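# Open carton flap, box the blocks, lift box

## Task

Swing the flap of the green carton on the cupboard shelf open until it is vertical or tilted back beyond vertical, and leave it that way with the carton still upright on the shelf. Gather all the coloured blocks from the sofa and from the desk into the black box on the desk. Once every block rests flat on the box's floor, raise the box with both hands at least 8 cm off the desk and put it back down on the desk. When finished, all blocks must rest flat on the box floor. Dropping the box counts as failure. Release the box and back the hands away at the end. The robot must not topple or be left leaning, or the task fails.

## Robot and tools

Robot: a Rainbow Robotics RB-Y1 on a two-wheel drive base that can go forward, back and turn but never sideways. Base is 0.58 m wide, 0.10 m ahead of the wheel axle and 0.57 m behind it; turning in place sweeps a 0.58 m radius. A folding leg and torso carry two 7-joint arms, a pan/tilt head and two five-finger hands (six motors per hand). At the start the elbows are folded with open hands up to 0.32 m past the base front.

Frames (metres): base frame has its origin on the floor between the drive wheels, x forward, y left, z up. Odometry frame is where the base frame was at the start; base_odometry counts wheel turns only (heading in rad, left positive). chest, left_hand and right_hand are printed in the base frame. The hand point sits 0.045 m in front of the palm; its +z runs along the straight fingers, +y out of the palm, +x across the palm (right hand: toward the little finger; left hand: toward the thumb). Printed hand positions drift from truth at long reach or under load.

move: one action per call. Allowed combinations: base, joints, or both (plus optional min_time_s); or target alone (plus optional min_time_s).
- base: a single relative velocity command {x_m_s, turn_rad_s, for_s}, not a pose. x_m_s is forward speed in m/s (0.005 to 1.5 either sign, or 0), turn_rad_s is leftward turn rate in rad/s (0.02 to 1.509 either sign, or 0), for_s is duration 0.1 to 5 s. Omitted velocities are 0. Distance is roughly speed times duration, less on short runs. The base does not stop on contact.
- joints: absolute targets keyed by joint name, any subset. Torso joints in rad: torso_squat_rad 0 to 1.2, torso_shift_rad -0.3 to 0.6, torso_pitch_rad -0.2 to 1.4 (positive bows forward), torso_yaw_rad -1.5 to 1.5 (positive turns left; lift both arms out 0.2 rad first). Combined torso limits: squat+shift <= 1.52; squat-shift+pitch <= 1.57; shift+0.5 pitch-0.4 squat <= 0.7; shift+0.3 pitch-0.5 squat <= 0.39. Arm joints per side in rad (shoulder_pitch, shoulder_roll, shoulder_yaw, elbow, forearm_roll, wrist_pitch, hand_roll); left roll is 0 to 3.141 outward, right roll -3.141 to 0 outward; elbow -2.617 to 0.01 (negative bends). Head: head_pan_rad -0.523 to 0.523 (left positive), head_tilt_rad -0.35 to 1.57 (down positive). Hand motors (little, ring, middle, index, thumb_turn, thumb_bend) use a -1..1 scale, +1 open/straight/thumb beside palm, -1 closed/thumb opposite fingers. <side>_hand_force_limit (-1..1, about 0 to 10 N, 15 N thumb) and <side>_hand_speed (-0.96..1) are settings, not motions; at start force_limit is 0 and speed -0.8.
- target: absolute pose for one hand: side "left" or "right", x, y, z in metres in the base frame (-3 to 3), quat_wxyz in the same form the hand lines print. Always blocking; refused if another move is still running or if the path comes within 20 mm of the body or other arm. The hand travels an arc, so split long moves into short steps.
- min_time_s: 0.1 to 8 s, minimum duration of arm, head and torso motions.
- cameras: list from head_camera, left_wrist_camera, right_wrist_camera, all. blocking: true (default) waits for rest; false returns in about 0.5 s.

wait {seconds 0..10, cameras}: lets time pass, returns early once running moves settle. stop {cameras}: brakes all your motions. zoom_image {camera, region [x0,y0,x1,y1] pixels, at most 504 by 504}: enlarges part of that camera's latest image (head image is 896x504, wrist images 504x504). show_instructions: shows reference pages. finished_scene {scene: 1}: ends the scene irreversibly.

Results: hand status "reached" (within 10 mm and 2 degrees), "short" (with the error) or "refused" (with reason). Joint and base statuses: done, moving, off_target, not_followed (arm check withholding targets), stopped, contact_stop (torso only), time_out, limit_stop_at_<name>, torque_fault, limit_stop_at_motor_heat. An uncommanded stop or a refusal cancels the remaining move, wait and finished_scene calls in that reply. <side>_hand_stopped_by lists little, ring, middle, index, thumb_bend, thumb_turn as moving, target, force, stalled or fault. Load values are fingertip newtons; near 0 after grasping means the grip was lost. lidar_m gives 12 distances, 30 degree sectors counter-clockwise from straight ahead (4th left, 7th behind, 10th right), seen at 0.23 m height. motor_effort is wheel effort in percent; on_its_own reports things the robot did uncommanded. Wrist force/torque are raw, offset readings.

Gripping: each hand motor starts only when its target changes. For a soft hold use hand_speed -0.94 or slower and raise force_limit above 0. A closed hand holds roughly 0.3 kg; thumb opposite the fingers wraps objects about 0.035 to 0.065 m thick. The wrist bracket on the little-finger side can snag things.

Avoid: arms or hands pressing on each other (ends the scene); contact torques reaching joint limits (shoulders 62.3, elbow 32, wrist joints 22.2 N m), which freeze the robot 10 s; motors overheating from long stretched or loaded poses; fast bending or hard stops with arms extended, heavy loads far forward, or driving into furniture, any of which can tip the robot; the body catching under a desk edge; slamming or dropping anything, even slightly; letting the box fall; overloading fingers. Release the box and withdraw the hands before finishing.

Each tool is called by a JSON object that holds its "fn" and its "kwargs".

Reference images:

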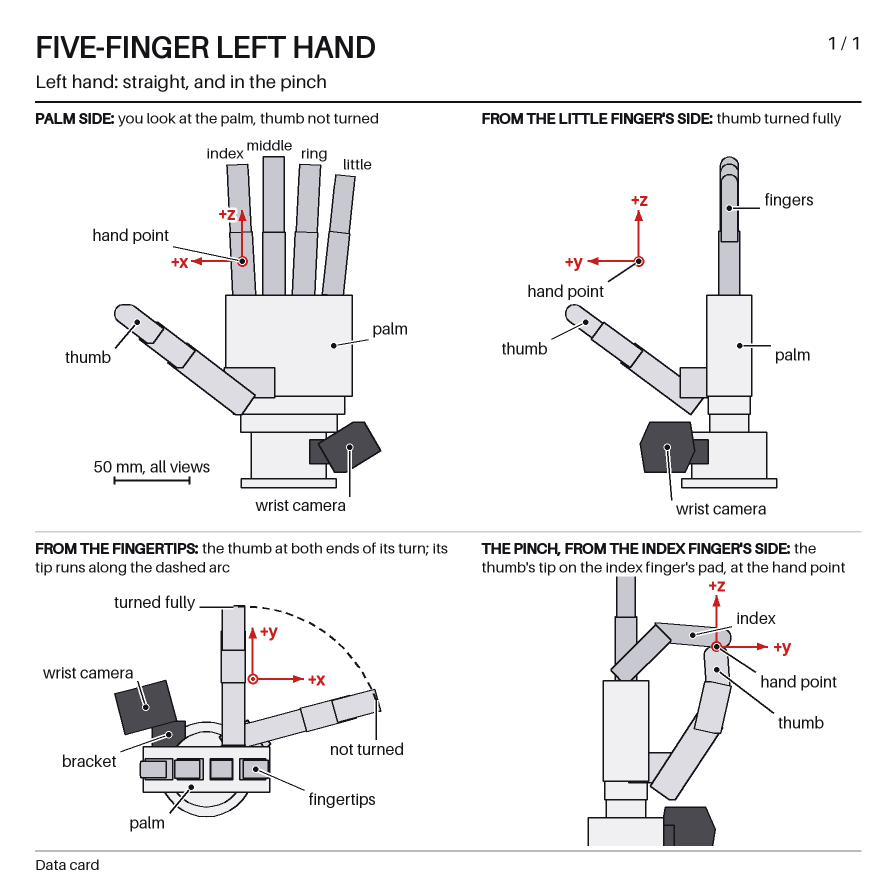

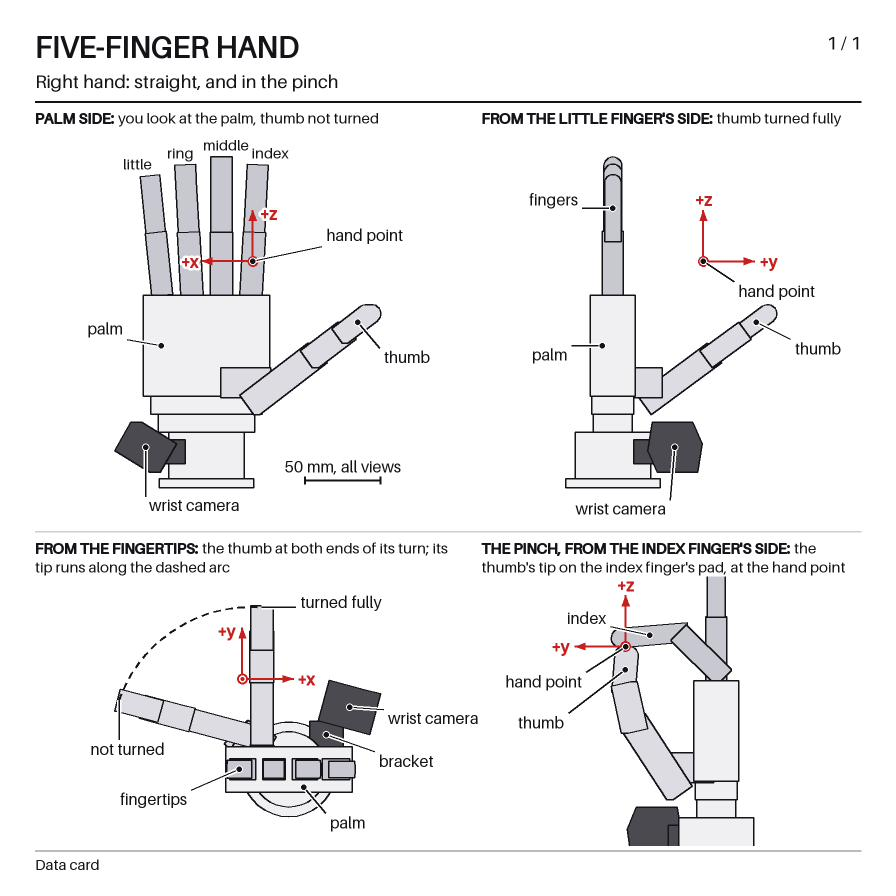

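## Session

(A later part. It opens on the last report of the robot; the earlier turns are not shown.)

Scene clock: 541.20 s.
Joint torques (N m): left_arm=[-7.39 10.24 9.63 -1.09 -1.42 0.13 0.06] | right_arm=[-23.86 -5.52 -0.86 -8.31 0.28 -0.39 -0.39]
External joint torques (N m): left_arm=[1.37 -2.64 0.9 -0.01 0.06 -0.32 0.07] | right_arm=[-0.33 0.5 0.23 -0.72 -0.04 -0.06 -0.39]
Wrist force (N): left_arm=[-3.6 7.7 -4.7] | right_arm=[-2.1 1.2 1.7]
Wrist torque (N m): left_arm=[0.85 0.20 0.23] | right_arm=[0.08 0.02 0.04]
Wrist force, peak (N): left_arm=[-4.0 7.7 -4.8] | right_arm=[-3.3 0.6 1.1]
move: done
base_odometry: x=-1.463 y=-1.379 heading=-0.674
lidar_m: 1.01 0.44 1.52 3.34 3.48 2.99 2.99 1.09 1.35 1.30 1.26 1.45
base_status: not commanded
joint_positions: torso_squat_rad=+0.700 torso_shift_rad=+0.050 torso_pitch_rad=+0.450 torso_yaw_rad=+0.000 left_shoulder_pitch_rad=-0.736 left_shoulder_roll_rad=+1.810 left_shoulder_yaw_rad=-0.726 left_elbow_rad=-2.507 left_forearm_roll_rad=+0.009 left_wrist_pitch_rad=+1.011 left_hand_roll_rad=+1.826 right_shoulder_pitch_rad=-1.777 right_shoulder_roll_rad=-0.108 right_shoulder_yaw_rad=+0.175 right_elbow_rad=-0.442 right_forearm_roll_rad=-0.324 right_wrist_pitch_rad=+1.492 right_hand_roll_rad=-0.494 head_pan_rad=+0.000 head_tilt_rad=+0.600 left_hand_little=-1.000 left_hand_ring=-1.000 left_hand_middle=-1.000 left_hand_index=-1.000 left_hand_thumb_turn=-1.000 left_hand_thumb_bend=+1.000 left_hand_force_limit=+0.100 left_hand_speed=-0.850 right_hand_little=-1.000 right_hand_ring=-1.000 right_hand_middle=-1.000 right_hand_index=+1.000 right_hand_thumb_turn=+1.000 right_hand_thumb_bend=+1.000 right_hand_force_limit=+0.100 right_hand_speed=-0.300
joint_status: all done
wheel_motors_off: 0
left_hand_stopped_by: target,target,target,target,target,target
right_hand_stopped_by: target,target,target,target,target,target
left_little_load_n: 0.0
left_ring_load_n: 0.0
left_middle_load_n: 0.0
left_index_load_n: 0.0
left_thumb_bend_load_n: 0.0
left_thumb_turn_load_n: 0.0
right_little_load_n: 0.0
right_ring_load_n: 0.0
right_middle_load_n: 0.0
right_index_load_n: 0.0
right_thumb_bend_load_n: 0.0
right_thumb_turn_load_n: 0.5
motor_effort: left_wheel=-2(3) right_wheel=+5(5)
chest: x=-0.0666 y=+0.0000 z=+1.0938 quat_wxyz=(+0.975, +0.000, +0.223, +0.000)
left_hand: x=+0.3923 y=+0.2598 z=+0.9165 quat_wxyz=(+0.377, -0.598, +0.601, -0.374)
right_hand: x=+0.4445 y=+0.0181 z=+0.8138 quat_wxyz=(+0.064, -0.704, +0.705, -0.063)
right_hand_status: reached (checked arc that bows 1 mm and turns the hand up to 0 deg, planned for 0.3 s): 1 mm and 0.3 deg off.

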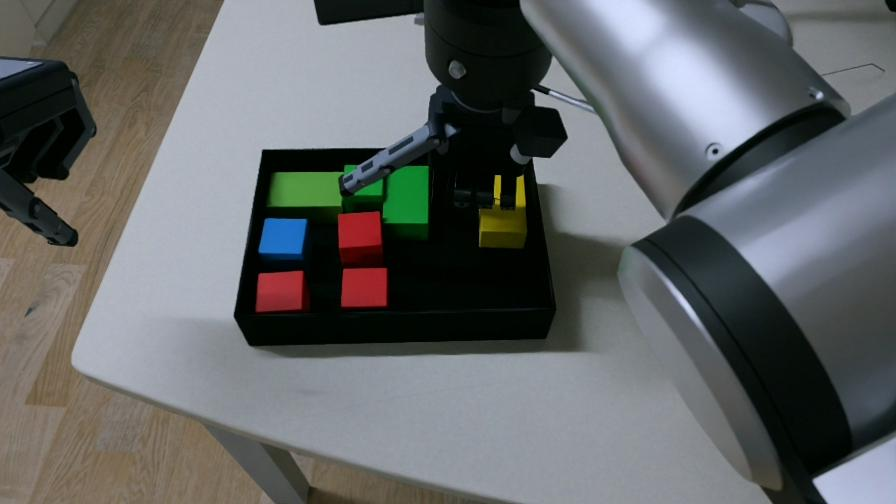

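{"fn": "move", "kwargs": {"target": {"side": "right", "x": 0.445, "y": 0.011, "z": 0.814, "quat_wxyz": [0.0616, -0.7044, 0.7044, -0.0616]}}}

{"fn": "move", "kwargs": {"target": {"side": "right", "x": 0.443, "y": 0.008, "z": 0.90, "quat_wxyz": [0.0616, -0.7044, 0.7044, -0.0616]}}}

{"fn": "move", "kwargs": {"target": {"side": "right", "x": 0.44, "y": -0.10, "z": 0.93, "quat_wxyz": [0.3045, -0.638, 0.638, -0.3045]}}}

{"fn": "move", "kwargs": {"joints": {"right_hand_index": 0.4, "right_hand_middle": 0.42, "right_hand_thumb_turn": -1, "head_pan_rad": -0.52, "head_tilt_rad": 0.45}, "cameras": ["head_camera"]}}

Scene clock: 542.67 s.
Joint torques (N m): left_arm=[-7.94 10.86 9.58 -1.08 -1.4 0.02 0.05] | right_arm=[-23.39 -5.93 -1.6 -9.61 0.29 -0.12 -0.33]
External joint torques (N m): left_arm=[0.82 -2.03 0.86 -0.01 0.08 -0.43 0.06] | right_arm=[0.17 0.13 -0.47 -2.03 -0.03 0.19 -0.33]
Wrist force (N): left_arm=[-3.7 7.8 -4.6] | right_arm=[-2.5 1.1 1.6]
Wrist torque (N m): left_arm=[0.86 0.23 0.22] | right_arm=[0.06 0.09 0.16]
Wrist force, peak (N): left_arm=[-4.1 7.9 -4.7] | right_arm=[-4.6 1.9 1.4]
move: done
base_odometry: x=-1.463 y=-1.379 heading=-0.674
lidar_m: 1.00 0.43 1.52 3.32 3.48 3.00 2.97 1.08 1.36 1.30 1.24 1.43
base_status: not commanded
joint_positions: torso_squat_rad=+0.700 torso_shift_rad=+0.050 torso_pitch_rad=+0.450 torso_yaw_rad=+0.000 left_shoulder_pitch_rad=-0.736 left_shoulder_roll_rad=+1.810 left_shoulder_yaw_rad=-0.726 left_elbow_rad=-2.507 left_forearm_roll_rad=+0.009 left_wrist_pitch_rad=+1.011 left_hand_roll_rad=+1.826 right_shoulder_pitch_rad=-1.768 right_shoulder_roll_rad=-0.121 right_shoulder_yaw_rad=+0.173 right_elbow_rad=-0.453 right_forearm_roll_rad=-0.327 right_wrist_pitch_rad=+1.503 right_hand_roll_rad=-0.482 head_pan_rad=+0.000 head_tilt_rad=+0.600 left_hand_little=-1.000 left_hand_ring=-1.000 left_hand_middle=-1.000 left_hand_index=-1.000 left_hand_thumb_turn=-1.000 left_hand_thumb_bend=+1.000 left_hand_force_limit=+0.100 left_hand_speed=-0.850 right_hand_little=-1.000 right_hand_ring=-1.000 right_hand_middle=-1.000 right_hand_index=+1.000 right_hand_thumb_turn=+1.000 right_hand_thumb_bend=+1.000 right_hand_force_limit=+0.100 right_hand_speed=-0.300
joint_status: all done
wheel_motors_off: 0
left_hand_stopped_by: target,target,target,target,target,target
right_hand_stopped_by: target,target,target,target,target,target
left_little_load_n: 0.0
left_ring_load_n: 0.0
left_middle_load_n: 0.5
left_index_load_n: 0.0
left_thumb_bend_load_n: 0.0
left_thumb_turn_load_n: 0.0
right_little_load_n: 0.0
right_ring_load_n: 0.0
right_middle_load_n: 0.0
right_index_load_n: 0.0
right_thumb_bend_load_n: 0.0
right_thumb_turn_load_n: 0.0
motor_effort: left_wheel=-3(4) right_wheel=+4(5)
chest: x=-0.0666 y=+0.0000 z=+1.0938 quat_wxyz=(+0.975, +0.000, +0.223, +0.000)
left_hand: x=+0.3923 y=+0.2598 z=+0.9165 quat_wxyz=(+0.377, -0.598, +0.601, -0.374)
right_hand: x=+0.4449 y=+0.0109 z=+0.8137 quat_wxyz=(+0.061, -0.704, +0.704, -0.061)
right_hand_status: reached (checked arc that bows 0 mm and turns the hand up to 0 deg, planned for 0.1 s): 0 mm and 0.1 deg off.
pictures: none

Scene clock: 543.53 s.
Joint torques (N m): left_arm=[-7.43 10.77 9.51 -0.91 -1.42 0.04 0.09] | right_arm=[-23.06 -6.88 -3.01 -8.47 0.26 -0.51 -0.35]
External joint torques (N m): left_arm=[1.33 -2.11 0.78 0.16 0.06 -0.41 0.1] | right_arm=[0.71 -0.19 -1.34 -1.05 -0.05 -0.2 -0.35]
Wrist force (N): left_arm=[-3.7 7.8 -4.6] | right_arm=[-2.2 1.1 1.4]
Wrist torque (N m): left_arm=[0.86 0.22 0.21] | right_arm=[0.07 0.05 0.05]
Wrist force, peak (N): left_arm=[-3.8 7.9 -4.6] | right_arm=[-2.5 2.3 3.9]
move: done
base_odometry: x=-1.463 y=-1.379 heading=-0.674
lidar_m: 0.98 0.45 1.51 3.34 3.49 3.00 2.99 1.08 1.37 1.28 1.24 1.44
base_status: not commanded
joint_positions: torso_squat_rad=+0.700 torso_shift_rad=+0.050 torso_pitch_rad=+0.450 torso_yaw_rad=+0.000 left_shoulder_pitch_rad=-0.736 left_shoulder_roll_rad=+1.810 left_shoulder_yaw_rad=-0.726 left_elbow_rad=-2.507 left_forearm_roll_rad=+0.009 left_wrist_pitch_rad=+1.011 left_hand_roll_rad=+1.826 right_shoulder_pitch_rad=-1.847 right_shoulder_roll_rad=-0.178 right_shoulder_yaw_rad=+0.147 right_elbow_rad=-0.620 right_forearm_roll_rad=-0.354 right_wrist_pitch_rad=+1.747 right_hand_roll_rad=-0.499 head_pan_rad=+0.000 head_tilt_rad=+0.600 left_hand_little=-1.000 left_hand_ring=-1.000 left_hand_middle=-1.000 left_hand_index=-1.000 left_hand_thumb_turn=-1.000 left_hand_thumb_bend=+1.000 left_hand_force_limit=+0.100 left_hand_speed=-0.850 right_hand_little=-1.000 right_hand_ring=-1.000 right_hand_middle=-1.000 right_hand_index=+1.000 right_hand_thumb_turn=+1.000 right_hand_thumb_bend=+1.000 right_hand_force_limit=+0.100 right_hand_speed=-0.300
joint_status: all done
wheel_motors_off: 0
left_hand_stopped_by: target,target,target,target,target,target
right_hand_stopped_by: target,target,target,target,target,target
left_little_load_n: 0.0
left_ring_load_n: 0.0
left_middle_load_n: 0.0
left_index_load_n: 0.0
left_thumb_bend_load_n: 0.0
left_thumb_turn_load_n: 0.0
right_little_load_n: 0.0
right_ring_load_n: 0.0
right_middle_load_n: 0.0
right_index_load_n: 0.0
right_thumb_bend_load_n: 0.0
right_thumb_turn_load_n: 0.0
motor_effort: left_wheel=-2(4) right_wheel=+4(5)
chest: x=-0.0666 y=+0.0000 z=+1.0938 quat_wxyz=(+0.975, +0.000, +0.223, +0.000)
left_hand: x=+0.3923 y=+0.2598 z=+0.9165 quat_wxyz=(+0.377, -0.598, +0.601, -0.374)
right_hand: x=+0.4429 y=+0.0079 z=+0.8999 quat_wxyz=(+0.060, -0.705, +0.704, -0.061)
right_hand_status: reached (checked arc that bows 3 mm and turns the hand up to 0 deg, planned for 0.5 s): 0 mm and 0.2 deg off.
pictures: none

Scene clock: 545.33 s.
Joint torques (N m): left_arm=[-7.53 10.6 9.63 -0.93 -1.49 0.05 0.06] | right_arm=[-16.48 -7.27 -8 -5.58 1.38 -0.84 -0.06]
External joint torques (N m): left_arm=[1.22 -2.29 0.91 0.14 0 -0.4 0.07] | right_arm=[-0.49 -0.63 -0.34 -1.67 0.06 0.02 -0.06]
Wrist force (N): left_arm=[-3.7 7.8 -4.6] | right_arm=[-2.2 4.5 0.0]
Wrist torque (N m): left_arm=[0.86 0.22 0.21] | right_arm=[0.38 0.11 0.15]
Wrist force, peak (N): left_arm=[-3.9 7.9 -4.6] | right_arm=[-1.9 5.5 -0.3]
move: done
base_odometry: x=-1.463 y=-1.379 heading=-0.674
lidar_m: 1.00 0.44 1.53 3.32 3.48 2.99 2.98 1.07 1.37 1.29 1.24 1.42
base_status: not commanded
joint_positions: torso_squat_rad=+0.700 torso_shift_rad=+0.050 torso_pitch_rad=+0.450 torso_yaw_rad=+0.000 left_shoulder_pitch_rad=-0.736 left_shoulder_roll_rad=+1.810 left_shoulder_yaw_rad=-0.726 left_elbow_rad=-2.507 left_forearm_roll_rad=+0.009 left_wrist_pitch_rad=+1.011 left_hand_roll_rad=+1.826 right_shoulder_pitch_rad=-1.171 right_shoulder_roll_rad=-0.766 right_shoulder_yaw_rad=+0.476 right_elbow_rad=-2.150 right_forearm_roll_rad=-0.346 right_wrist_pitch_rad=+1.731 right_hand_roll_rad=-0.977 head_pan_rad=+0.000 head_tilt_rad=+0.600 left_hand_little=-1.000 left_hand_ring=-1.000 left_hand_middle=-1.000 left_hand_index=-1.000 left_hand_thumb_turn=-1.000 left_hand_thumb_bend=+1.000 left_hand_force_limit=+0.100 left_hand_speed=-0.850 right_hand_little=-1.000 right_hand_ring=-1.000 right_hand_middle=-1.000 right_hand_index=+1.000 right_hand_thumb_turn=+1.000 right_hand_thumb_bend=+1.000 right_hand_force_limit=+0.100 right_hand_speed=-0.300
joint_status: all done
wheel_motors_off: 0
left_hand_stopped_by: target,target,target,target,target,target
right_hand_stopped_by: target,target,target,target,target,target
left_little_load_n: 0.0
left_ring_load_n: 0.0
left_middle_load_n: 0.0
left_index_load_n: 0.0
left_thumb_bend_load_n: 0.0
left_thumb_turn_load_n: 0.0
right_little_load_n: 0.0
right_ring_load_n: 0.0
right_middle_load_n: 0.0
right_index_load_n: 0.0
right_thumb_bend_load_n: 0.0
right_thumb_turn_load_n: 0.0
motor_effort: left_wheel=-2(3) right_wheel=+5(6)
chest: x=-0.0666 y=+0.0000 z=+1.0938 quat_wxyz=(+0.975, +0.000, +0.223, +0.000)
left_hand: x=+0.3923 y=+0.2598 z=+0.9165 quat_wxyz=(+0.377, -0.598, +0.601, -0.374)
right_hand: x=+0.4397 y=-0.1000 z=+0.9299 quat_wxyz=(+0.304, -0.639, +0.638, -0.304)
right_hand_status: reached (checked arc that bows 77 mm and turns the hand up to 42 deg, planned for 1.4 s): 0 mm and 0.1 deg off.
pictures: none

Scene clock: 547.30 s.
Joint torques (N m): left_arm=[-7.65 10.61 9.79 -0.99 -1.48 0.1 0.12] | right_arm=[-16.58 -7.22 -8.11 -5.41 1.35 -0.85 -0.07]
External joint torques (N m): left_arm=[1.11 -2.28 1.06 0.09 0 -0.35 0.13] | right_arm=[-0.59 -0.58 -0.47 -1.51 0.03 0 -0.08]
Wrist force (N): left_arm=[-3.7 7.8 -4.6] | right_arm=[-2.4 4.5 0.2]
Wrist torque (N m): left_arm=[0.87 0.21 0.21] | right_arm=[0.36 0.11 0.10]
Wrist force, peak (N): left_arm=[-3.8 7.9 -4.6] | right_arm=[-2.3 4.8 -0.2]
move: done
base_odometry: x=-1.463 y=-1.379 heading=-0.674
lidar_m: 1.01 0.44 1.52 3.35 3.47 3.00 2.98 1.09 1.36 1.30 1.25 1.41
base_status: not commanded
joint_positions: torso_squat_rad=+0.700 torso_shift_rad=+0.050 torso_pitch_rad=+0.450 torso_yaw_rad=+0.000 left_shoulder_pitch_rad=-0.736 left_shoulder_roll_rad=+1.810 left_shoulder_yaw_rad=-0.726 left_elbow_rad=-2.507 left_forearm_roll_rad=+0.009 left_wrist_pitch_rad=+1.011 left_hand_roll_rad=+1.826 right_shoulder_pitch_rad=-1.171 right_shoulder_roll_rad=-0.766 right_shoulder_yaw_rad=+0.476 right_elbow_rad=-2.150 right_forearm_roll_rad=-0.346 right_wrist_pitch_rad=+1.731 right_hand_roll_rad=-0.977 head_pan_rad=-0.520 head_tilt_rad=+0.450 left_hand_little=-1.000 left_hand_ring=-1.000 left_hand_middle=-1.000 left_hand_index=-1.000 left_hand_thumb_turn=-1.000 left_hand_thumb_bend=+1.000 left_hand_force_limit=+0.100 left_hand_speed=-0.850 right_hand_little=-1.000 right_hand_ring=-1.000 right_hand_middle=+0.420 right_hand_index=+0.400 right_hand_thumb_turn=-1.000 right_hand_thumb_bend=+1.000 right_hand_force_limit=+0.100 right_hand_speed=-0.300
joint_status: all done
wheel_motors_off: 0
left_hand_stopped_by: target,target,target,target,target,target
right_hand_stopped_by: target,target,target,target,target,target
left_little_load_n: 0.0
left_ring_load_n: 0.0
left_middle_load_n: 0.0
left_index_load_n: 0.0
left_thumb_bend_load_n: 0.0
left_thumb_turn_load_n: 0.0
right_little_load_n: 0.0
right_ring_load_n: 0.0
right_middle_load_n: 0.0
right_index_load_n: 0.0
right_thumb_bend_load_n: 0.0
right_thumb_turn_load_n: 0.0
motor_effort: left_wheel=-2(3) right_wheel=+5(6)
chest: x=-0.0666 y=+0.0000 z=+1.0938 quat_wxyz=(+0.975, +0.000, +0.223, +0.000)
left_hand: x=+0.3923 y=+0.2598 z=+0.9165 quat_wxyz=(+0.377, -0.598, +0.601, -0.374)
right_hand: x=+0.4397 y=-0.1000 z=+0.9299 quat_wxyz=(+0.304, -0.639, +0.638, -0.304)

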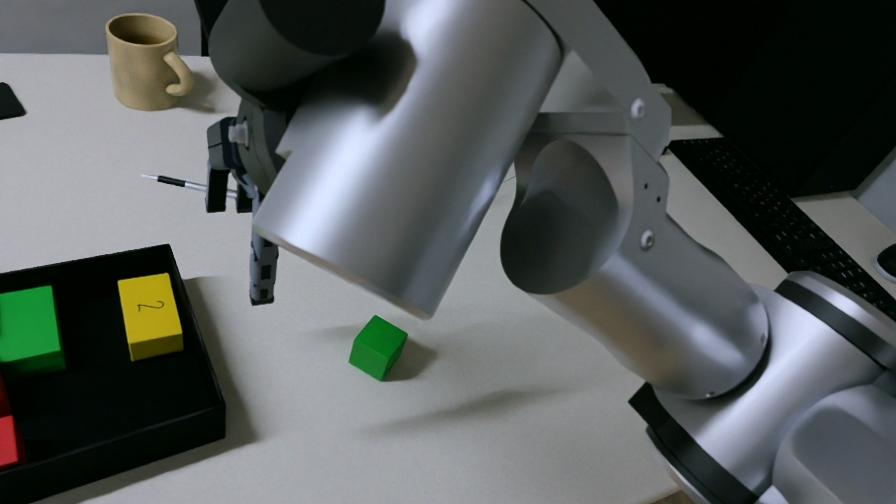

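{"fn": "move", "kwargs": {"target": {"side": "right", "x": 0.40, "y": -0.36, "z": 0.94, "quat_wxyz": [0.3045, -0.638, 0.638, -0.3045]}, "cameras": ["right_wrist_camera", "head_camera"]}}

Scene clock: 549.60 s.
Joint torques (N m): left_arm=[-7.84 10.82 9.68 -0.86 -1.44 0.16 0.09] | right_arm=[-6.36 -15.25 -10.61 -4.13 0.96 -0.92 -0.54]
External joint torques (N m): left_arm=[0.92 -2.07 0.95 0.21 0.04 -0.29 0.1] | right_arm=[0.83 -0.77 -1.21 -1.65 0.14 0.39 -0.54]
Wrist force (N): left_arm=[-3.7 7.7 -4.5] | right_arm=[-2.4 4.6 -0.3]
Wrist torque (N m): left_arm=[0.85 0.22 0.22] | right_arm=[0.43 0.15 0.24]
Wrist force, peak (N): left_arm=[-3.9 7.9 -4.6] | right_arm=[-3.2 4.6 -0.3]
move: done
base_odometry: x=-1.463 y=-1.379 heading=-0.674
lidar_m: 0.99 0.44 1.52 3.34 3.49 3.00 2.99 1.08 1.35 1.29 1.25 1.43
base_status: not commanded
joint_positions: torso_squat_rad=+0.700 torso_shift_rad=+0.050 torso_pitch_rad=+0.450 torso_yaw_rad=+0.000 left_shoulder_pitch_rad=-0.736 left_shoulder_roll_rad=+1.810 left_shoulder_yaw_rad=-0.726 left_elbow_rad=-2.507 left_forearm_roll_rad=+0.009 left_wrist_pitch_rad=+1.011 left_hand_roll_rad=+1.826 right_shoulder_pitch_rad=-0.237 right_shoulder_roll_rad=-1.223 right_shoulder_yaw_rad=-0.457 right_elbow_rad=-2.158 right_forearm_roll_rad=-0.945 right_wrist_pitch_rad=+1.153 right_hand_roll_rad=-0.515 head_pan_rad=-0.520 head_tilt_rad=+0.450 left_hand_little=-1.000 left_hand_ring=-1.000 left_hand_middle=-1.000 left_hand_index=-1.000 left_hand_thumb_turn=-1.000 left_hand_thumb_bend=+1.000 left_hand_force_limit=+0.100 left_hand_speed=-0.850 right_hand_little=-1.000 right_hand_ring=-1.000 right_hand_middle=+0.420 right_hand_index=+0.400 right_hand_thumb_turn=-1.000 right_hand_thumb_bend=+1.000 right_hand_force_limit=+0.100 right_hand_speed=-0.300
joint_status: all done
wheel_motors_off: 0
left_hand_stopped_by: target,target,target,target,target,target
right_hand_stopped_by: target,target,target,target,target,target
left_little_load_n: 0.0
left_ring_load_n: 0.0
left_middle_load_n: 0.0
left_index_load_n: 0.0
left_thumb_bend_load_n: 0.0
left_thumb_turn_load_n: 0.0
right_little_load_n: 0.0
right_ring_load_n: 0.0
right_middle_load_n: 0.0
right_index_load_n: 0.0
right_thumb_bend_load_n: 0.0
right_thumb_turn_load_n: 0.0
motor_effort: left_wheel=-2(3) right_wheel=+5(5)
chest: x=-0.0666 y=+0.0000 z=+1.0938 quat_wxyz=(+0.975, +0.000, +0.223, +0.000)
left_hand: x=+0.3923 y=+0.2598 z=+0.9166 quat_wxyz=(+0.377, -0.598, +0.601, -0.374)
right_hand: x=+0.4000 y=-0.3600 z=+0.9400 quat_wxyz=(+0.305, -0.638, +0.638, -0.305)
right_hand_status: reached (checked arc that bows 40 mm and turns the hand up to 8 deg, planned for 1.1 s): 0 mm and 0.1 deg off.
pictures: head_camera, right_wrist_camera

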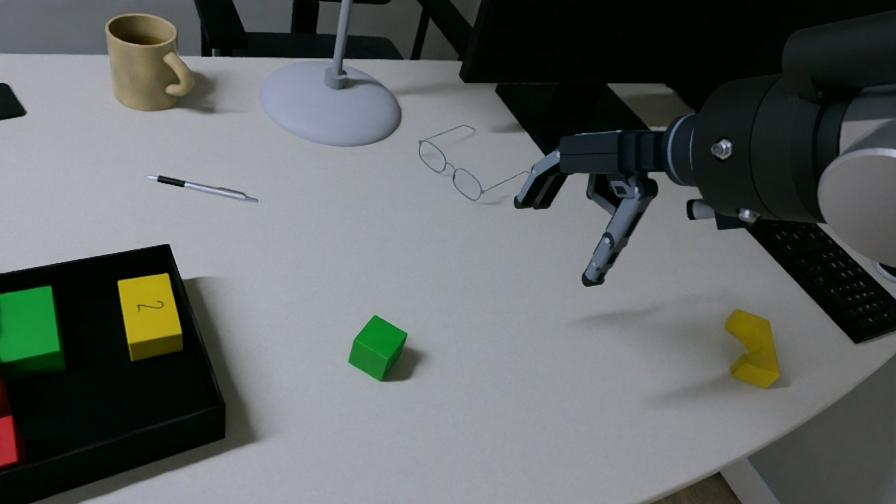

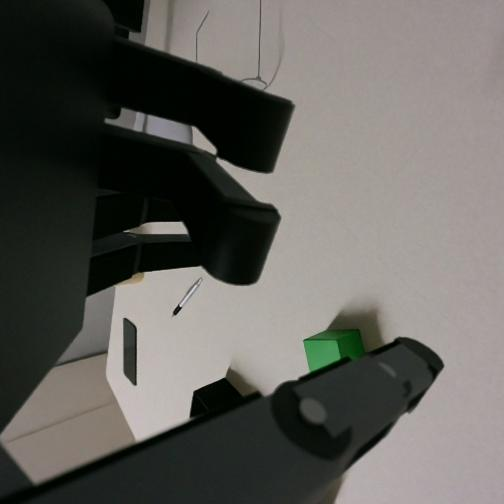

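{"fn": "zoom_image", "kwargs": {"camera": "head_camera", "region": [680, 280, 820, 420]}}

Scaled by 3.600 from the camera's image (finer frame: 1280x720).

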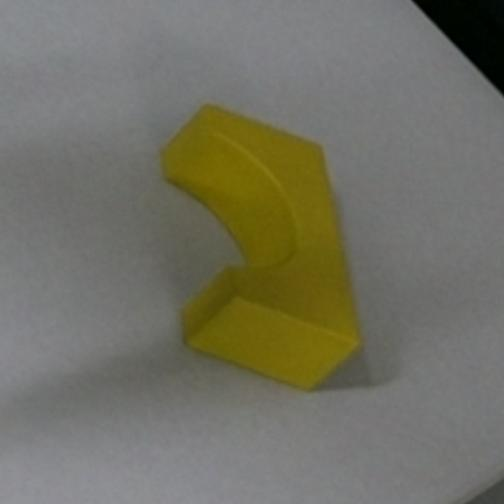

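{"fn": "move", "kwargs": {"joints": {"right_hand_index": 0.5, "right_hand_middle": 0.5, "right_hand_speed": -0.85, "right_hand_force_limit": 0.1}}}

{"fn": "move", "kwargs": {"target": {"side": "right", "x": 0.34, "y": -0.50, "z": 0.92, "quat_wxyz": [0.2468, -0.5172, 0.7393, -0.3529]}}}

{"fn": "move", "kwargs": {"target": {"side": "right", "x": 0.281, "y": -0.648, "z": 0.88, "quat_wxyz": [0.1816, -0.3806, 0.8181, -0.3905]}, "cameras": ["right_wrist_camera", "head_camera"]}}

Scene clock: 555.43 s.
Joint torques (N m): left_arm=[-7.35 10.56 9.73 -1.09 -1.42 0.07 0.04] | right_arm=[-6.7 -15.02 -10.7 -4.17 1 -1 -0.48]
External joint torques (N m): left_arm=[1.4 -2.32 1 -0.02 0.06 -0.38 0.05] | right_arm=[0.49 -0.54 -1.3 -1.68 0.18 0.31 -0.49]
Wrist force (N): left_arm=[-3.7 7.7 -4.5] | right_arm=[-2.4 4.4 -0.5]
Wrist torque (N m): left_arm=[0.85 0.23 0.21] | right_arm=[0.42 0.17 0.22]
Wrist force, peak (N): left_arm=[-3.9 7.8 -4.7] | right_arm=[-2.6 4.9 -0.1]
move: done
base_odometry: x=-1.463 y=-1.379 heading=-0.674
lidar_m: 1.02 0.43 1.52 3.35 3.49 3.00 2.99 1.08 1.36 1.29 1.25 1.44
base_status: not commanded
joint_positions: torso_squat_rad=+0.700 torso_shift_rad=+0.050 torso_pitch_rad=+0.450 torso_yaw_rad=+0.000 left_shoulder_pitch_rad=-0.736 left_shoulder_roll_rad=+1.810 left_shoulder_yaw_rad=-0.726 left_elbow_rad=-2.507 left_forearm_roll_rad=+0.009 left_wrist_pitch_rad=+1.011 left_hand_roll_rad=+1.826 right_shoulder_pitch_rad=-0.237 right_shoulder_roll_rad=-1.223 right_shoulder_yaw_rad=-0.457 right_elbow_rad=-2.158 right_forearm_roll_rad=-0.945 right_wrist_pitch_rad=+1.153 right_hand_roll_rad=-0.515 head_pan_rad=-0.520 head_tilt_rad=+0.450 left_hand_little=-1.000 left_hand_ring=-1.000 left_hand_middle=-1.000 left_hand_index=-1.000 left_hand_thumb_turn=-1.000 left_hand_thumb_bend=+1.000 left_hand_force_limit=+0.100 left_hand_speed=-0.850 right_hand_little=-1.000 right_hand_ring=-1.000 right_hand_middle=+0.500 right_hand_index=+0.500 right_hand_thumb_turn=-1.000 right_hand_thumb_bend=+1.000 right_hand_force_limit=+0.100 right_hand_speed=-0.850
joint_status: all done
wheel_motors_off: 0
left_hand_stopped_by: target,target,target,target,target,target
right_hand_stopped_by: target,target,target,target,target,target
left_little_load_n: 0.0
left_ring_load_n: 0.0
left_middle_load_n: 0.0
left_index_load_n: 0.0
left_thumb_bend_load_n: 0.0
left_thumb_turn_load_n: 0.0
right_little_load_n: 0.0
right_ring_load_n: 0.0
right_middle_load_n: 0.0
right_index_load_n: 0.0
right_thumb_bend_load_n: 0.0
right_thumb_turn_load_n: 0.0
motor_effort: left_wheel=-3(3) right_wheel=+5(5)
chest: x=-0.0666 y=+0.0000 z=+1.0938 quat_wxyz=(+0.975, +0.000, +0.223, +0.000)
left_hand: x=+0.3923 y=+0.2598 z=+0.9166 quat_wxyz=(+0.377, -0.598, +0.601, -0.374)
right_hand: x=+0.4000 y=-0.3600 z=+0.9400 quat_wxyz=(+0.305, -0.638, +0.638, -0.305)
pictures: none

Scene clock: 556.50 s.
Joint torques (N m): left_arm=[-7.75 10.42 9.54 -0.94 -1.57 0.14 0.04] | right_arm=[-2.88 -14.61 -10.62 -4.24 0.62 -1.28 -0.28]
External joint torques (N m): left_arm=[1.01 -2.47 0.81 0.13 -0.08 -0.32 0.05] | right_arm=[-0.27 -0.4 -1.45 -0.88 -0.16 0.06 -0.29]
Wrist force (N): left_arm=[-3.8 7.8 -4.5] | right_arm=[-2.2 4.2 -0.8]
Wrist torque (N m): left_arm=[0.86 0.24 0.21] | right_arm=[0.39 0.16 0.23]
Wrist force, peak (N): left_arm=[-4.1 7.8 -4.7] | right_arm=[-3.3 4.8 -0.1]
move: done
base_odometry: x=-1.463 y=-1.379 heading=-0.674
lidar_m: 1.00 0.44 1.52 3.34 3.48 3.00 2.99 1.09 1.36 1.30 1.24 1.43
base_status: not commanded
joint_positions: torso_squat_rad=+0.700 torso_shift_rad=+0.050 torso_pitch_rad=+0.450 torso_yaw_rad=+0.000 left_shoulder_pitch_rad=-0.736 left_shoulder_roll_rad=+1.810 left_shoulder_yaw_rad=-0.726 left_elbow_rad=-2.507 left_forearm_roll_rad=+0.009 left_wrist_pitch_rad=+1.011 left_hand_roll_rad=+1.826 right_shoulder_pitch_rad=+0.070 right_shoulder_roll_rad=-1.030 right_shoulder_yaw_rad=-0.789 right_elbow_rad=-2.113 right_forearm_roll_rad=-0.866 right_wrist_pitch_rad=+1.164 right_hand_roll_rad=-0.477 head_pan_rad=-0.520 head_tilt_rad=+0.450 left_hand_little=-1.000 left_hand_ring=-1.000 left_hand_middle=-1.000 left_hand_index=-1.000 left_hand_thumb_turn=-1.000 left_hand_thumb_bend=+1.000 left_hand_force_limit=+0.100 left_hand_speed=-0.850 right_hand_little=-1.000 right_hand_ring=-1.000 right_hand_middle=+0.500 right_hand_index=+0.500 right_hand_thumb_turn=-1.000 right_hand_thumb_bend=+1.000 right_hand_force_limit=+0.100 right_hand_speed=-0.850
joint_status: all done
wheel_motors_off: 0
left_hand_stopped_by: target,target,target,target,target,target
right_hand_stopped_by: target,target,target,target,target,target
left_little_load_n: 0.0
left_ring_load_n: 0.0
left_middle_load_n: 0.0
left_index_load_n: 0.0
left_thumb_bend_load_n: 0.0
left_thumb_turn_load_n: 0.0
right_little_load_n: 0.0
right_ring_load_n: 0.0
right_middle_load_n: 0.0
right_index_load_n: 0.0
right_thumb_bend_load_n: 0.0
right_thumb_turn_load_n: 0.0
motor_effort: left_wheel=-2(3) right_wheel=+4(6)
chest: x=-0.0667 y=+0.0000 z=+1.0938 quat_wxyz=(+0.975, +0.000, +0.223, +0.000)
left_hand: x=+0.3923 y=+0.2598 z=+0.9166 quat_wxyz=(+0.377, -0.598, +0.601, -0.374)
right_hand: x=+0.3399 y=-0.5000 z=+0.9199 quat_wxyz=(+0.247, -0.517, +0.740, -0.353)
right_hand_status: reached (checked arc that bows 8 mm and turns the hand up to 20 deg, planned for 0.7 s): 0 mm and 0.0 deg off.
pictures: none

Scene clock: 557.53 s.
Joint torques (N m): left_arm=[-7.4 10.59 9.55 -0.99 -1.49 0.08 0.05] | right_arm=[0.05 -16.17 -11.77 -6.05 0.59 -1.32 -0.21]
External joint torques (N m): left_arm=[1.36 -2.3 0.83 0.08 -0.01 -0.37 0.06] | right_arm=[0.03 -0.2 -2.44 -1.56 -0.13 0.04 -0.22]
Wrist force (N): left_arm=[-3.8 7.7 -4.6] | right_arm=[-2.4 4.8 -0.3]
Wrist torque (N m): left_arm=[0.84 0.22 0.22] | right_arm=[0.43 0.16 0.24]
Wrist force, peak (N): left_arm=[-4.0 7.7 -4.9] | right_arm=[-3.9 5.2 -0.5]
move: done
base_odometry: x=-1.463 y=-1.379 heading=-0.674
lidar_m: 1.00 0.42 1.52 3.35 3.47 2.99 2.98 1.09 1.38 1.30 1.23 1.43
base_status: not commanded
joint_positions: torso_squat_rad=+0.700 torso_shift_rad=+0.050 torso_pitch_rad=+0.450 torso_yaw_rad=+0.000 left_shoulder_pitch_rad=-0.736 left_shoulder_roll_rad=+1.810 left_shoulder_yaw_rad=-0.726 left_elbow_rad=-2.507 left_forearm_roll_rad=+0.009 left_wrist_pitch_rad=+1.011 left_hand_roll_rad=+1.826 right_shoulder_pitch_rad=+0.134 right_shoulder_roll_rad=-0.932 right_shoulder_yaw_rad=-0.881 right_elbow_rad=-1.811 right_forearm_roll_rad=-0.755 right_wrist_pitch_rad=+1.046 right_hand_roll_rad=-0.442 head_pan_rad=-0.520 head_tilt_rad=+0.450 left_hand_little=-1.000 left_hand_ring=-1.000 left_hand_middle=-1.000 left_hand_index=-1.000 left_hand_thumb_turn=-1.000 left_hand_thumb_bend=+1.000 left_hand_force_limit=+0.100 left_hand_speed=-0.850 right_hand_little=-1.000 right_hand_ring=-1.000 right_hand_middle=+0.500 right_hand_index=+0.500 right_hand_thumb_turn=-1.000 right_hand_thumb_bend=+1.000 right_hand_force_limit=+0.100 right_hand_speed=-0.850
joint_status: all done
wheel_motors_off: 0
left_hand_stopped_by: target,target,target,target,target,target
right_hand_stopped_by: target,target,target,target,target,target
left_little_load_n: 0.0
left_ring_load_n: 0.0
left_middle_load_n: 0.0
left_index_load_n: 0.0
left_thumb_bend_load_n: 0.0
left_thumb_turn_load_n: 0.0
right_little_load_n: 0.0
right_ring_load_n: 0.0
right_middle_load_n: -0.5
right_index_load_n: 0.0
right_thumb_bend_load_n: 0.0
right_thumb_turn_load_n: 0.0
motor_effort: left_wheel=-2(3) right_wheel=+4(7)
chest: x=-0.0667 y=+0.0000 z=+1.0938 quat_wxyz=(+0.975, +0.000, +0.223, +0.000)
left_hand: x=+0.3923 y=+0.2598 z=+0.9166 quat_wxyz=(+0.377, -0.598, +0.601, -0.374)
right_hand: x=+0.2808 y=-0.6479 z=+0.8799 quat_wxyz=(+0.181, -0.380, +0.818, -0.391)
right_hand_status: reached (checked arc that bows 10 mm and turns the hand up to 20 deg, planned for 0.6 s): 0 mm and 0.1 deg off.
pictures: head_camera, right_wrist_camera

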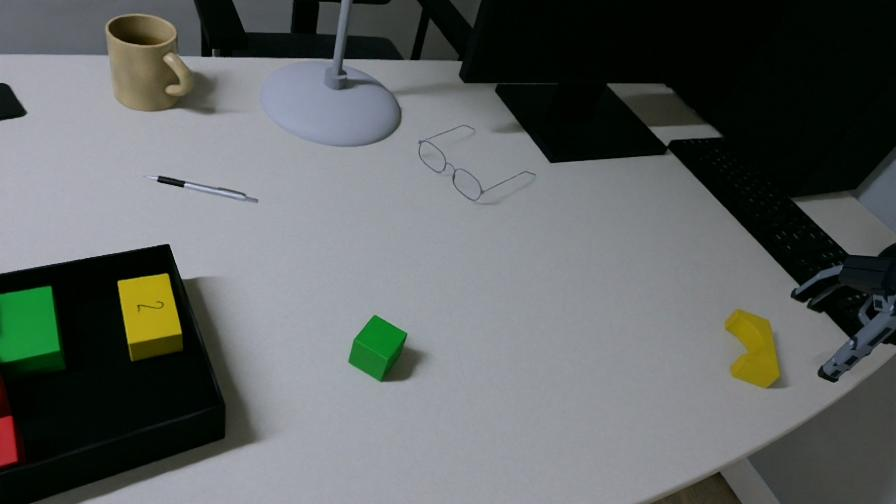

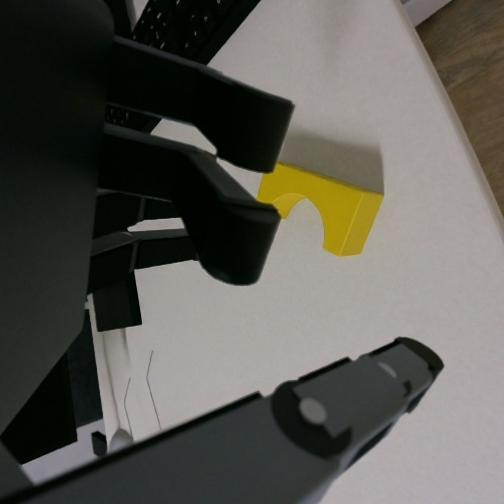

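{"fn": "zoom_image", "kwargs": {"camera": "right_wrist_camera", "region": [250, 120, 430, 300]}}

Scaled by 2.800 from the camera's image (finer frame: 720x720).

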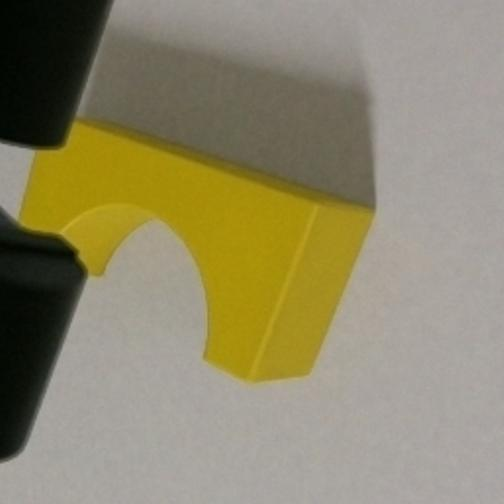

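{"fn": "move", "kwargs": {"target": {"side": "right", "x": 0.346, "y": -0.703, "z": 0.86, "quat_wxyz": [0.1816, -0.3806, 0.8181, -0.3905]}, "cameras": ["right_wrist_camera", "head_camera"]}}

Scene clock: 562.93 s.
Joint torques (N m): left_arm=[-7.63 10.39 9.67 -0.87 -1.46 -0.04 0.07] | right_arm=[-3.82 -21.67 -8.55 -5.36 0.59 -1.19 -0.41]
External joint torques (N m): left_arm=[1.13 -2.5 0.94 0.2 0.02 -0.49 0.08] | right_arm=[0.02 -0.58 -0.17 -0.26 0.09 0.26 -0.42]
Wrist force (N): left_arm=[-3.7 7.7 -4.6] | right_arm=[-2.4 4.5 0.0]
Wrist torque (N m): left_arm=[0.85 0.22 0.22] | right_arm=[0.38 0.13 0.28]
Wrist force, peak (N): left_arm=[-3.8 8.0 -4.6] | right_arm=[-2.4 5.5 -0.8]
move: done
base_odometry: x=-1.463 y=-1.379 heading=-0.674
lidar_m: 1.00 0.44 1.52 3.33 3.48 3.01 3.00 1.09 1.36 1.29 1.23 1.42
base_status: not commanded
joint_positions: torso_squat_rad=+0.700 torso_shift_rad=+0.050 torso_pitch_rad=+0.450 torso_yaw_rad=+0.000 left_shoulder_pitch_rad=-0.736 left_shoulder_roll_rad=+1.810 left_shoulder_yaw_rad=-0.726 left_elbow_rad=-2.507 left_forearm_roll_rad=+0.009 left_wrist_pitch_rad=+1.011 left_hand_roll_rad=+1.826 right_shoulder_pitch_rad=-0.177 right_shoulder_roll_rad=-1.101 right_shoulder_yaw_rad=-0.667 right_elbow_rad=-1.319 right_forearm_roll_rad=-0.792 right_wrist_pitch_rad=+0.887 right_hand_roll_rad=-0.290 head_pan_rad=-0.520 head_tilt_rad=+0.450 left_hand_little=-1.000 left_hand_ring=-1.000 left_hand_middle=-1.000 left_hand_index=-1.000 left_hand_thumb_turn=-1.000 left_hand_thumb_bend=+1.000 left_hand_force_limit=+0.100 left_hand_speed=-0.850 right_hand_little=-1.000 right_hand_ring=-1.000 right_hand_middle=+0.500 right_hand_index=+0.500 right_hand_thumb_turn=-1.000 right_hand_thumb_bend=+1.000 right_hand_force_limit=+0.100 right_hand_speed=-0.850
joint_status: all done
wheel_motors_off: 0
left_hand_stopped_by: target,target,target,target,target,target
right_hand_stopped_by: target,target,target,target,target,target
left_little_load_n: 0.0
left_ring_load_n: 0.0
left_middle_load_n: 0.0
left_index_load_n: 0.0
left_thumb_bend_load_n: 0.0
left_thumb_turn_load_n: 0.0
right_little_load_n: 0.0
right_ring_load_n: 0.5
right_middle_load_n: 0.0
right_index_load_n: 0.0
right_thumb_bend_load_n: 0.0
right_thumb_turn_load_n: 0.0
motor_effort: left_wheel=-2(3) right_wheel=+3(7)
chest: x=-0.0667 y=+0.0000 z=+1.0938 quat_wxyz=(+0.975, +0.000, +0.223, +0.000)
left_hand: x=+0.3923 y=+0.2598 z=+0.9166 quat_wxyz=(+0.377, -0.598, +0.601, -0.374)
right_hand: x=+0.3459 y=-0.7029 z=+0.8600 quat_wxyz=(+0.182, -0.380, +0.818, -0.391)
right_hand_status: reached (checked arc that bows 18 mm and turns the hand up to 3 deg, planned for 0.8 s): 0 mm and 0.1 deg off.
pictures: head_camera, right_wrist_camera

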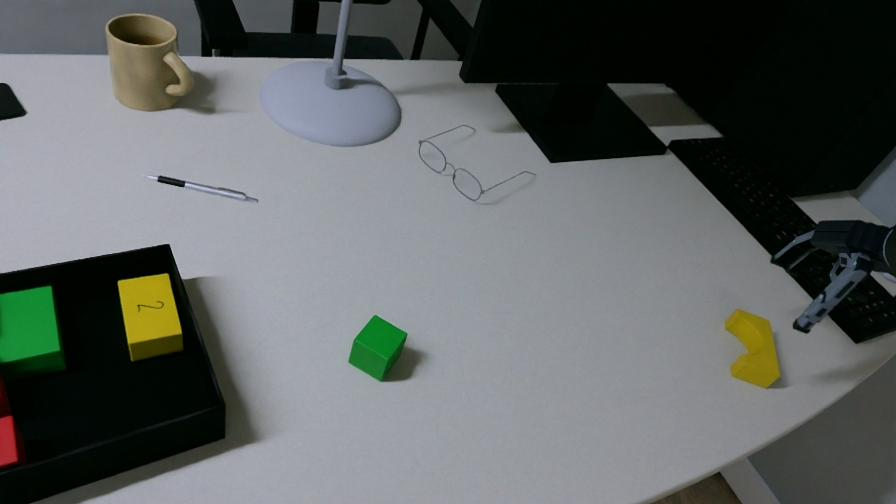

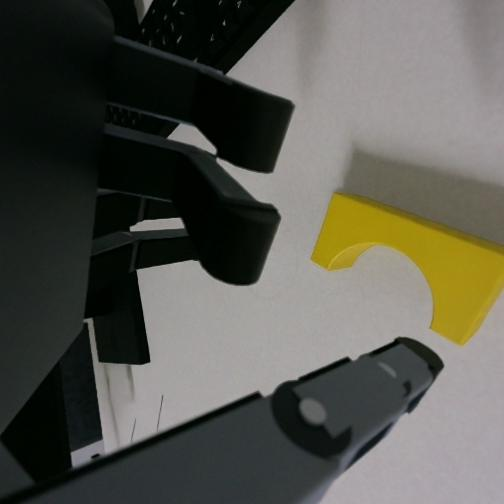

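{"fn": "move", "kwargs": {"cameras": ["head_camera","right_wrist_camera"]}}

Scene clock: 565.63 s.
Joint torques (N m): left_arm=[-7.43 10.65 9.28 -1 -1.56 0.15 -0.07] | right_arm=[-3.77 -21.88 -8.46 -5.27 0.59 -1.2 -0.28]
External joint torques (N m): left_arm=[1.33 -2.24 0.56 0.07 -0.08 -0.3 -0.07] | right_arm=[0.07 -0.79 -0.07 -0.16 0.09 0.25 -0.29]
Wrist force (N): left_arm=[-3.7 7.8 -4.5] | right_arm=[-2.2 4.5 0.1]
Wrist torque (N m): left_arm=[0.86 0.23 0.22] | right_arm=[0.37 0.10 0.29]
Wrist force, peak (N): left_arm=[-3.8 8.0 -4.6] | right_arm=[-2.4 4.9 -0.3]
base_odometry: x=-1.463 y=-1.379 heading=-0.674
lidar_m: 1.00 0.44 1.53 3.34 3.47 3.01 2.99 1.09 1.37 1.28 1.24 1.44
base_status: not commanded
joint_positions: torso_squat_rad=+0.700 torso_shift_rad=+0.050 torso_pitch_rad=+0.450 torso_yaw_rad=+0.000 left_shoulder_pitch_rad=-0.736 left_shoulder_roll_rad=+1.810 left_shoulder_yaw_rad=-0.726 left_elbow_rad=-2.507 left_forearm_roll_rad=+0.009 left_wrist_pitch_rad=+1.011 left_hand_roll_rad=+1.826 right_shoulder_pitch_rad=-0.177 right_shoulder_roll_rad=-1.101 right_shoulder_yaw_rad=-0.667 right_elbow_rad=-1.319 right_forearm_roll_rad=-0.792 right_wrist_pitch_rad=+0.887 right_hand_roll_rad=-0.290 head_pan_rad=-0.520 head_tilt_rad=+0.450 left_hand_little=-1.000 left_hand_ring=-1.000 left_hand_middle=-1.000 left_hand_index=-1.000 left_hand_thumb_turn=-1.000 left_hand_thumb_bend=+1.000 left_hand_force_limit=+0.100 left_hand_speed=-0.850 right_hand_little=-1.000 right_hand_ring=-1.000 right_hand_middle=+0.500 right_hand_index=+0.500 right_hand_thumb_turn=-1.000 right_hand_thumb_bend=+1.000 right_hand_force_limit=+0.100 right_hand_speed=-0.850
joint_status: all done
wheel_motors_off: 0
left_hand_stopped_by: target,target,target,target,target,target
right_hand_stopped_by: target,target,target,target,target,target
left_little_load_n: 0.0
left_ring_load_n: 0.5
left_middle_load_n: 0.0
left_index_load_n: 0.0
left_thumb_bend_load_n: 0.0
left_thumb_turn_load_n: 0.0
right_little_load_n: 0.0
right_ring_load_n: 0.0
right_middle_load_n: 0.0
right_index_load_n: 0.0
right_thumb_bend_load_n: 0.0
right_thumb_turn_load_n: 0.0
motor_effort: left_wheel=-2(3) right_wheel=+3(7)
chest: x=-0.0667 y=+0.0000 z=+1.0938 quat_wxyz=(+0.975, +0.000, +0.223, +0.000) (m; base frame)
left_hand: x=+0.3923 y=+0.2598 z=+0.9166 quat_wxyz=(+0.377, -0.598, +0.601, -0.374) (m; base frame)
right_hand: x=+0.3459 y=-0.7029 z=+0.8600 quat_wxyz=(+0.182, -0.380, +0.818, -0.391) (m; base frame)
right_hand_status: reached (checked arc that bows 18 mm and turns the hand up to 3 deg, planned for 0.8 s): 0 mm and 0.1 deg off.
pictures: head_camera, right_wrist_camera

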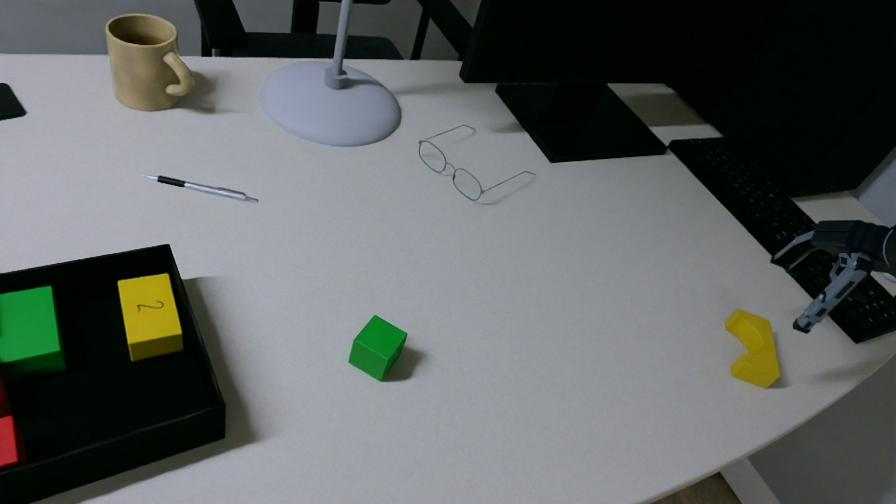

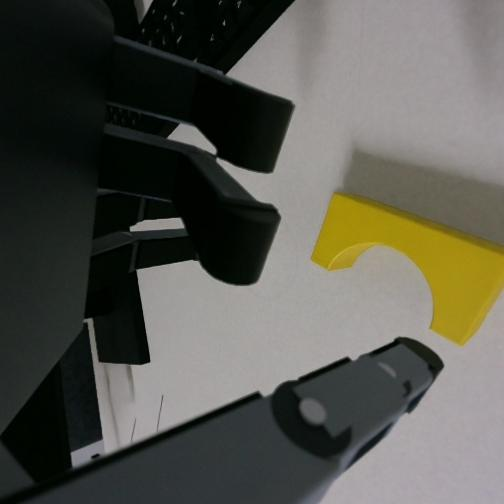

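{"fn": "zoom_image", "kwargs": {"camera": "right_wrist_camera", "region": [290, 170, 504, 384]}}

{"fn": "zoom_image", "kwargs": {"camera": "head_camera", "region": [650, 200, 896, 440]}}

Scaled by 2.355 from the camera's image (finer frame: 720x720).

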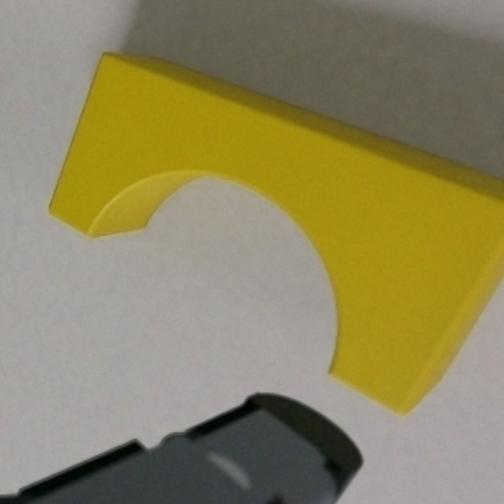

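Scaled by 2.049 from the camera's image (finer frame: 1280x720).

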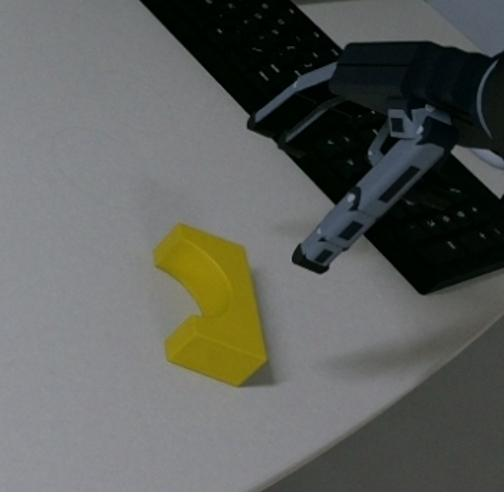

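{"fn": "zoom_image", "kwargs": {"camera": "head_camera", "region": [710, 295, 800, 400]}}

Scaled by 4.800 from the camera's image (finer frame: 1280x720).

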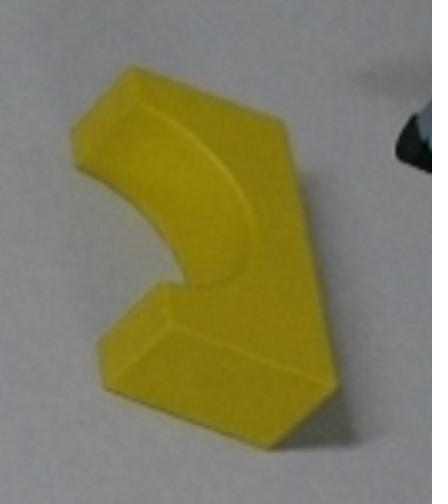

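{"fn": "move", "kwargs": {"target": {"side":"right","x":0.319,"y":-0.680,"z":0.86,"quat_wxyz":[0.1816,-0.3806,0.8181,-0.3905]}, "cameras": ["right_wrist_camera","head_camera"]}}

Scene clock: 571.80 s.
Joint torques (N m): left_arm=[-7.83 10.37 9.43 -0.9 -1.35 0.08 0.08] | right_arm=[-1.96 -18.95 -11.1 -6.5 0.64 -1.22 -0.23]
External joint torques (N m): left_arm=[0.93 -2.52 0.71 0.17 0.13 -0.37 0.09] | right_arm=[0.2 -0.03 -2.06 -1.64 0.04 0.19 -0.24]
Wrist force (N): left_arm=[-3.7 7.7 -4.6] | right_arm=[-2.3 4.2 -0.1]
Wrist torque (N m): left_arm=[0.86 0.22 0.21] | right_arm=[0.34 0.09 0.14]
Wrist force, peak (N): left_arm=[-3.9 7.8 -4.7] | right_arm=[-3.2 4.5 -0.7]
move: done
base_odometry: x=-1.463 y=-1.379 heading=-0.674
lidar_m: 1.00 0.44 1.51 3.33 3.48 2.99 2.98 1.08 1.34 1.30 1.24 1.43
base_status: not commanded
joint_positions: torso_squat_rad=+0.700 torso_shift_rad=+0.050 torso_pitch_rad=+0.450 torso_yaw_rad=+0.000 left_shoulder_pitch_rad=-0.736 left_shoulder_roll_rad=+1.810 left_shoulder_yaw_rad=-0.726 left_elbow_rad=-2.507 left_forearm_roll_rad=+0.009 left_wrist_pitch_rad=+1.011 left_hand_roll_rad=+1.826 right_shoulder_pitch_rad=-0.030 right_shoulder_roll_rad=-1.030 right_shoulder_yaw_rad=-0.749 right_elbow_rad=-1.527 right_forearm_roll_rad=-0.768 right_wrist_pitch_rad=+0.937 right_hand_roll_rad=-0.365 head_pan_rad=-0.520 head_tilt_rad=+0.450 left_hand_little=-1.000 left_hand_ring=-1.000 left_hand_middle=-1.000 left_hand_index=-1.000 left_hand_thumb_turn=-1.000 left_hand_thumb_bend=+1.000 left_hand_force_limit=+0.100 left_hand_speed=-0.850 right_hand_little=-1.000 right_hand_ring=-1.000 right_hand_middle=+0.500 right_hand_index=+0.500 right_hand_thumb_turn=-1.000 right_hand_thumb_bend=+1.000 right_hand_force_limit=+0.100 right_hand_speed=-0.850
joint_status: all done
wheel_motors_off: 0
left_hand_stopped_by: target,target,target,target,target,target
right_hand_stopped_by: target,target,target,target,target,target
left_little_load_n: 0.0
left_ring_load_n: 0.0
left_middle_load_n: 0.0
left_index_load_n: 0.0
left_thumb_bend_load_n: 0.0
left_thumb_turn_load_n: 0.0
right_little_load_n: 0.0
right_ring_load_n: 0.0
right_middle_load_n: -0.5
right_index_load_n: 0.0
right_thumb_bend_load_n: 0.0
right_thumb_turn_load_n: 0.0
motor_effort: left_wheel=-1(3) right_wheel=+4(5)
chest: x=-0.0667 y=+0.0000 z=+1.0938 quat_wxyz=(+0.975, +0.000, +0.223, +0.000)
left_hand: x=+0.3923 y=+0.2598 z=+0.9166 quat_wxyz=(+0.377, -0.598, +0.601, -0.374)
right_hand: x=+0.3189 y=-0.6803 z=+0.8601 quat_wxyz=(+0.182, -0.381, +0.819, -0.389)
right_hand_status: reached (checked arc that bows 6 mm and turns the hand up to 1 deg, planned for 0.5 s): 0 mm and 0.2 deg off.
pictures: head_camera, right_wrist_camera

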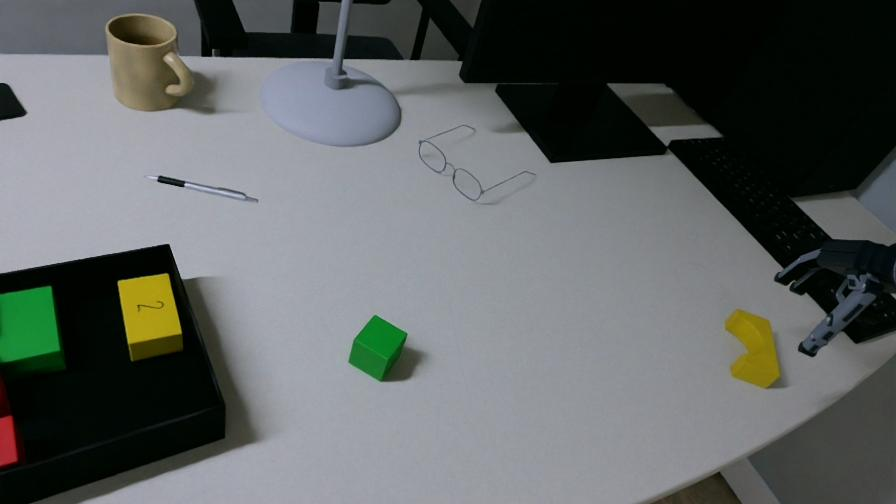

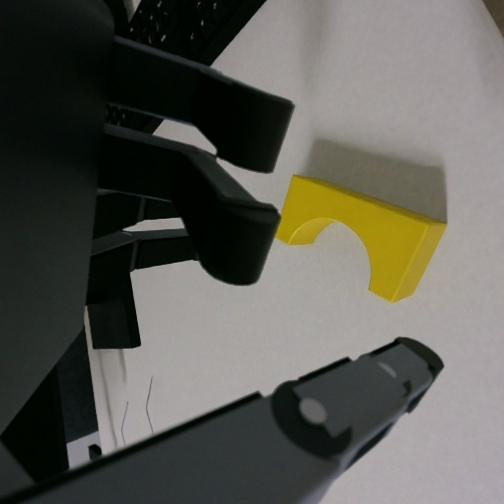

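{"fn": "zoom_image", "kwargs": {"camera": "right_wrist_camera", "region": [260, 150, 460, 320]}}

Scaled by 2.520 from the camera's image (finer frame: 720x720).

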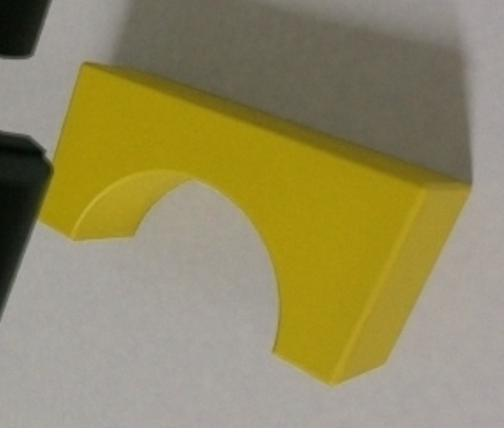

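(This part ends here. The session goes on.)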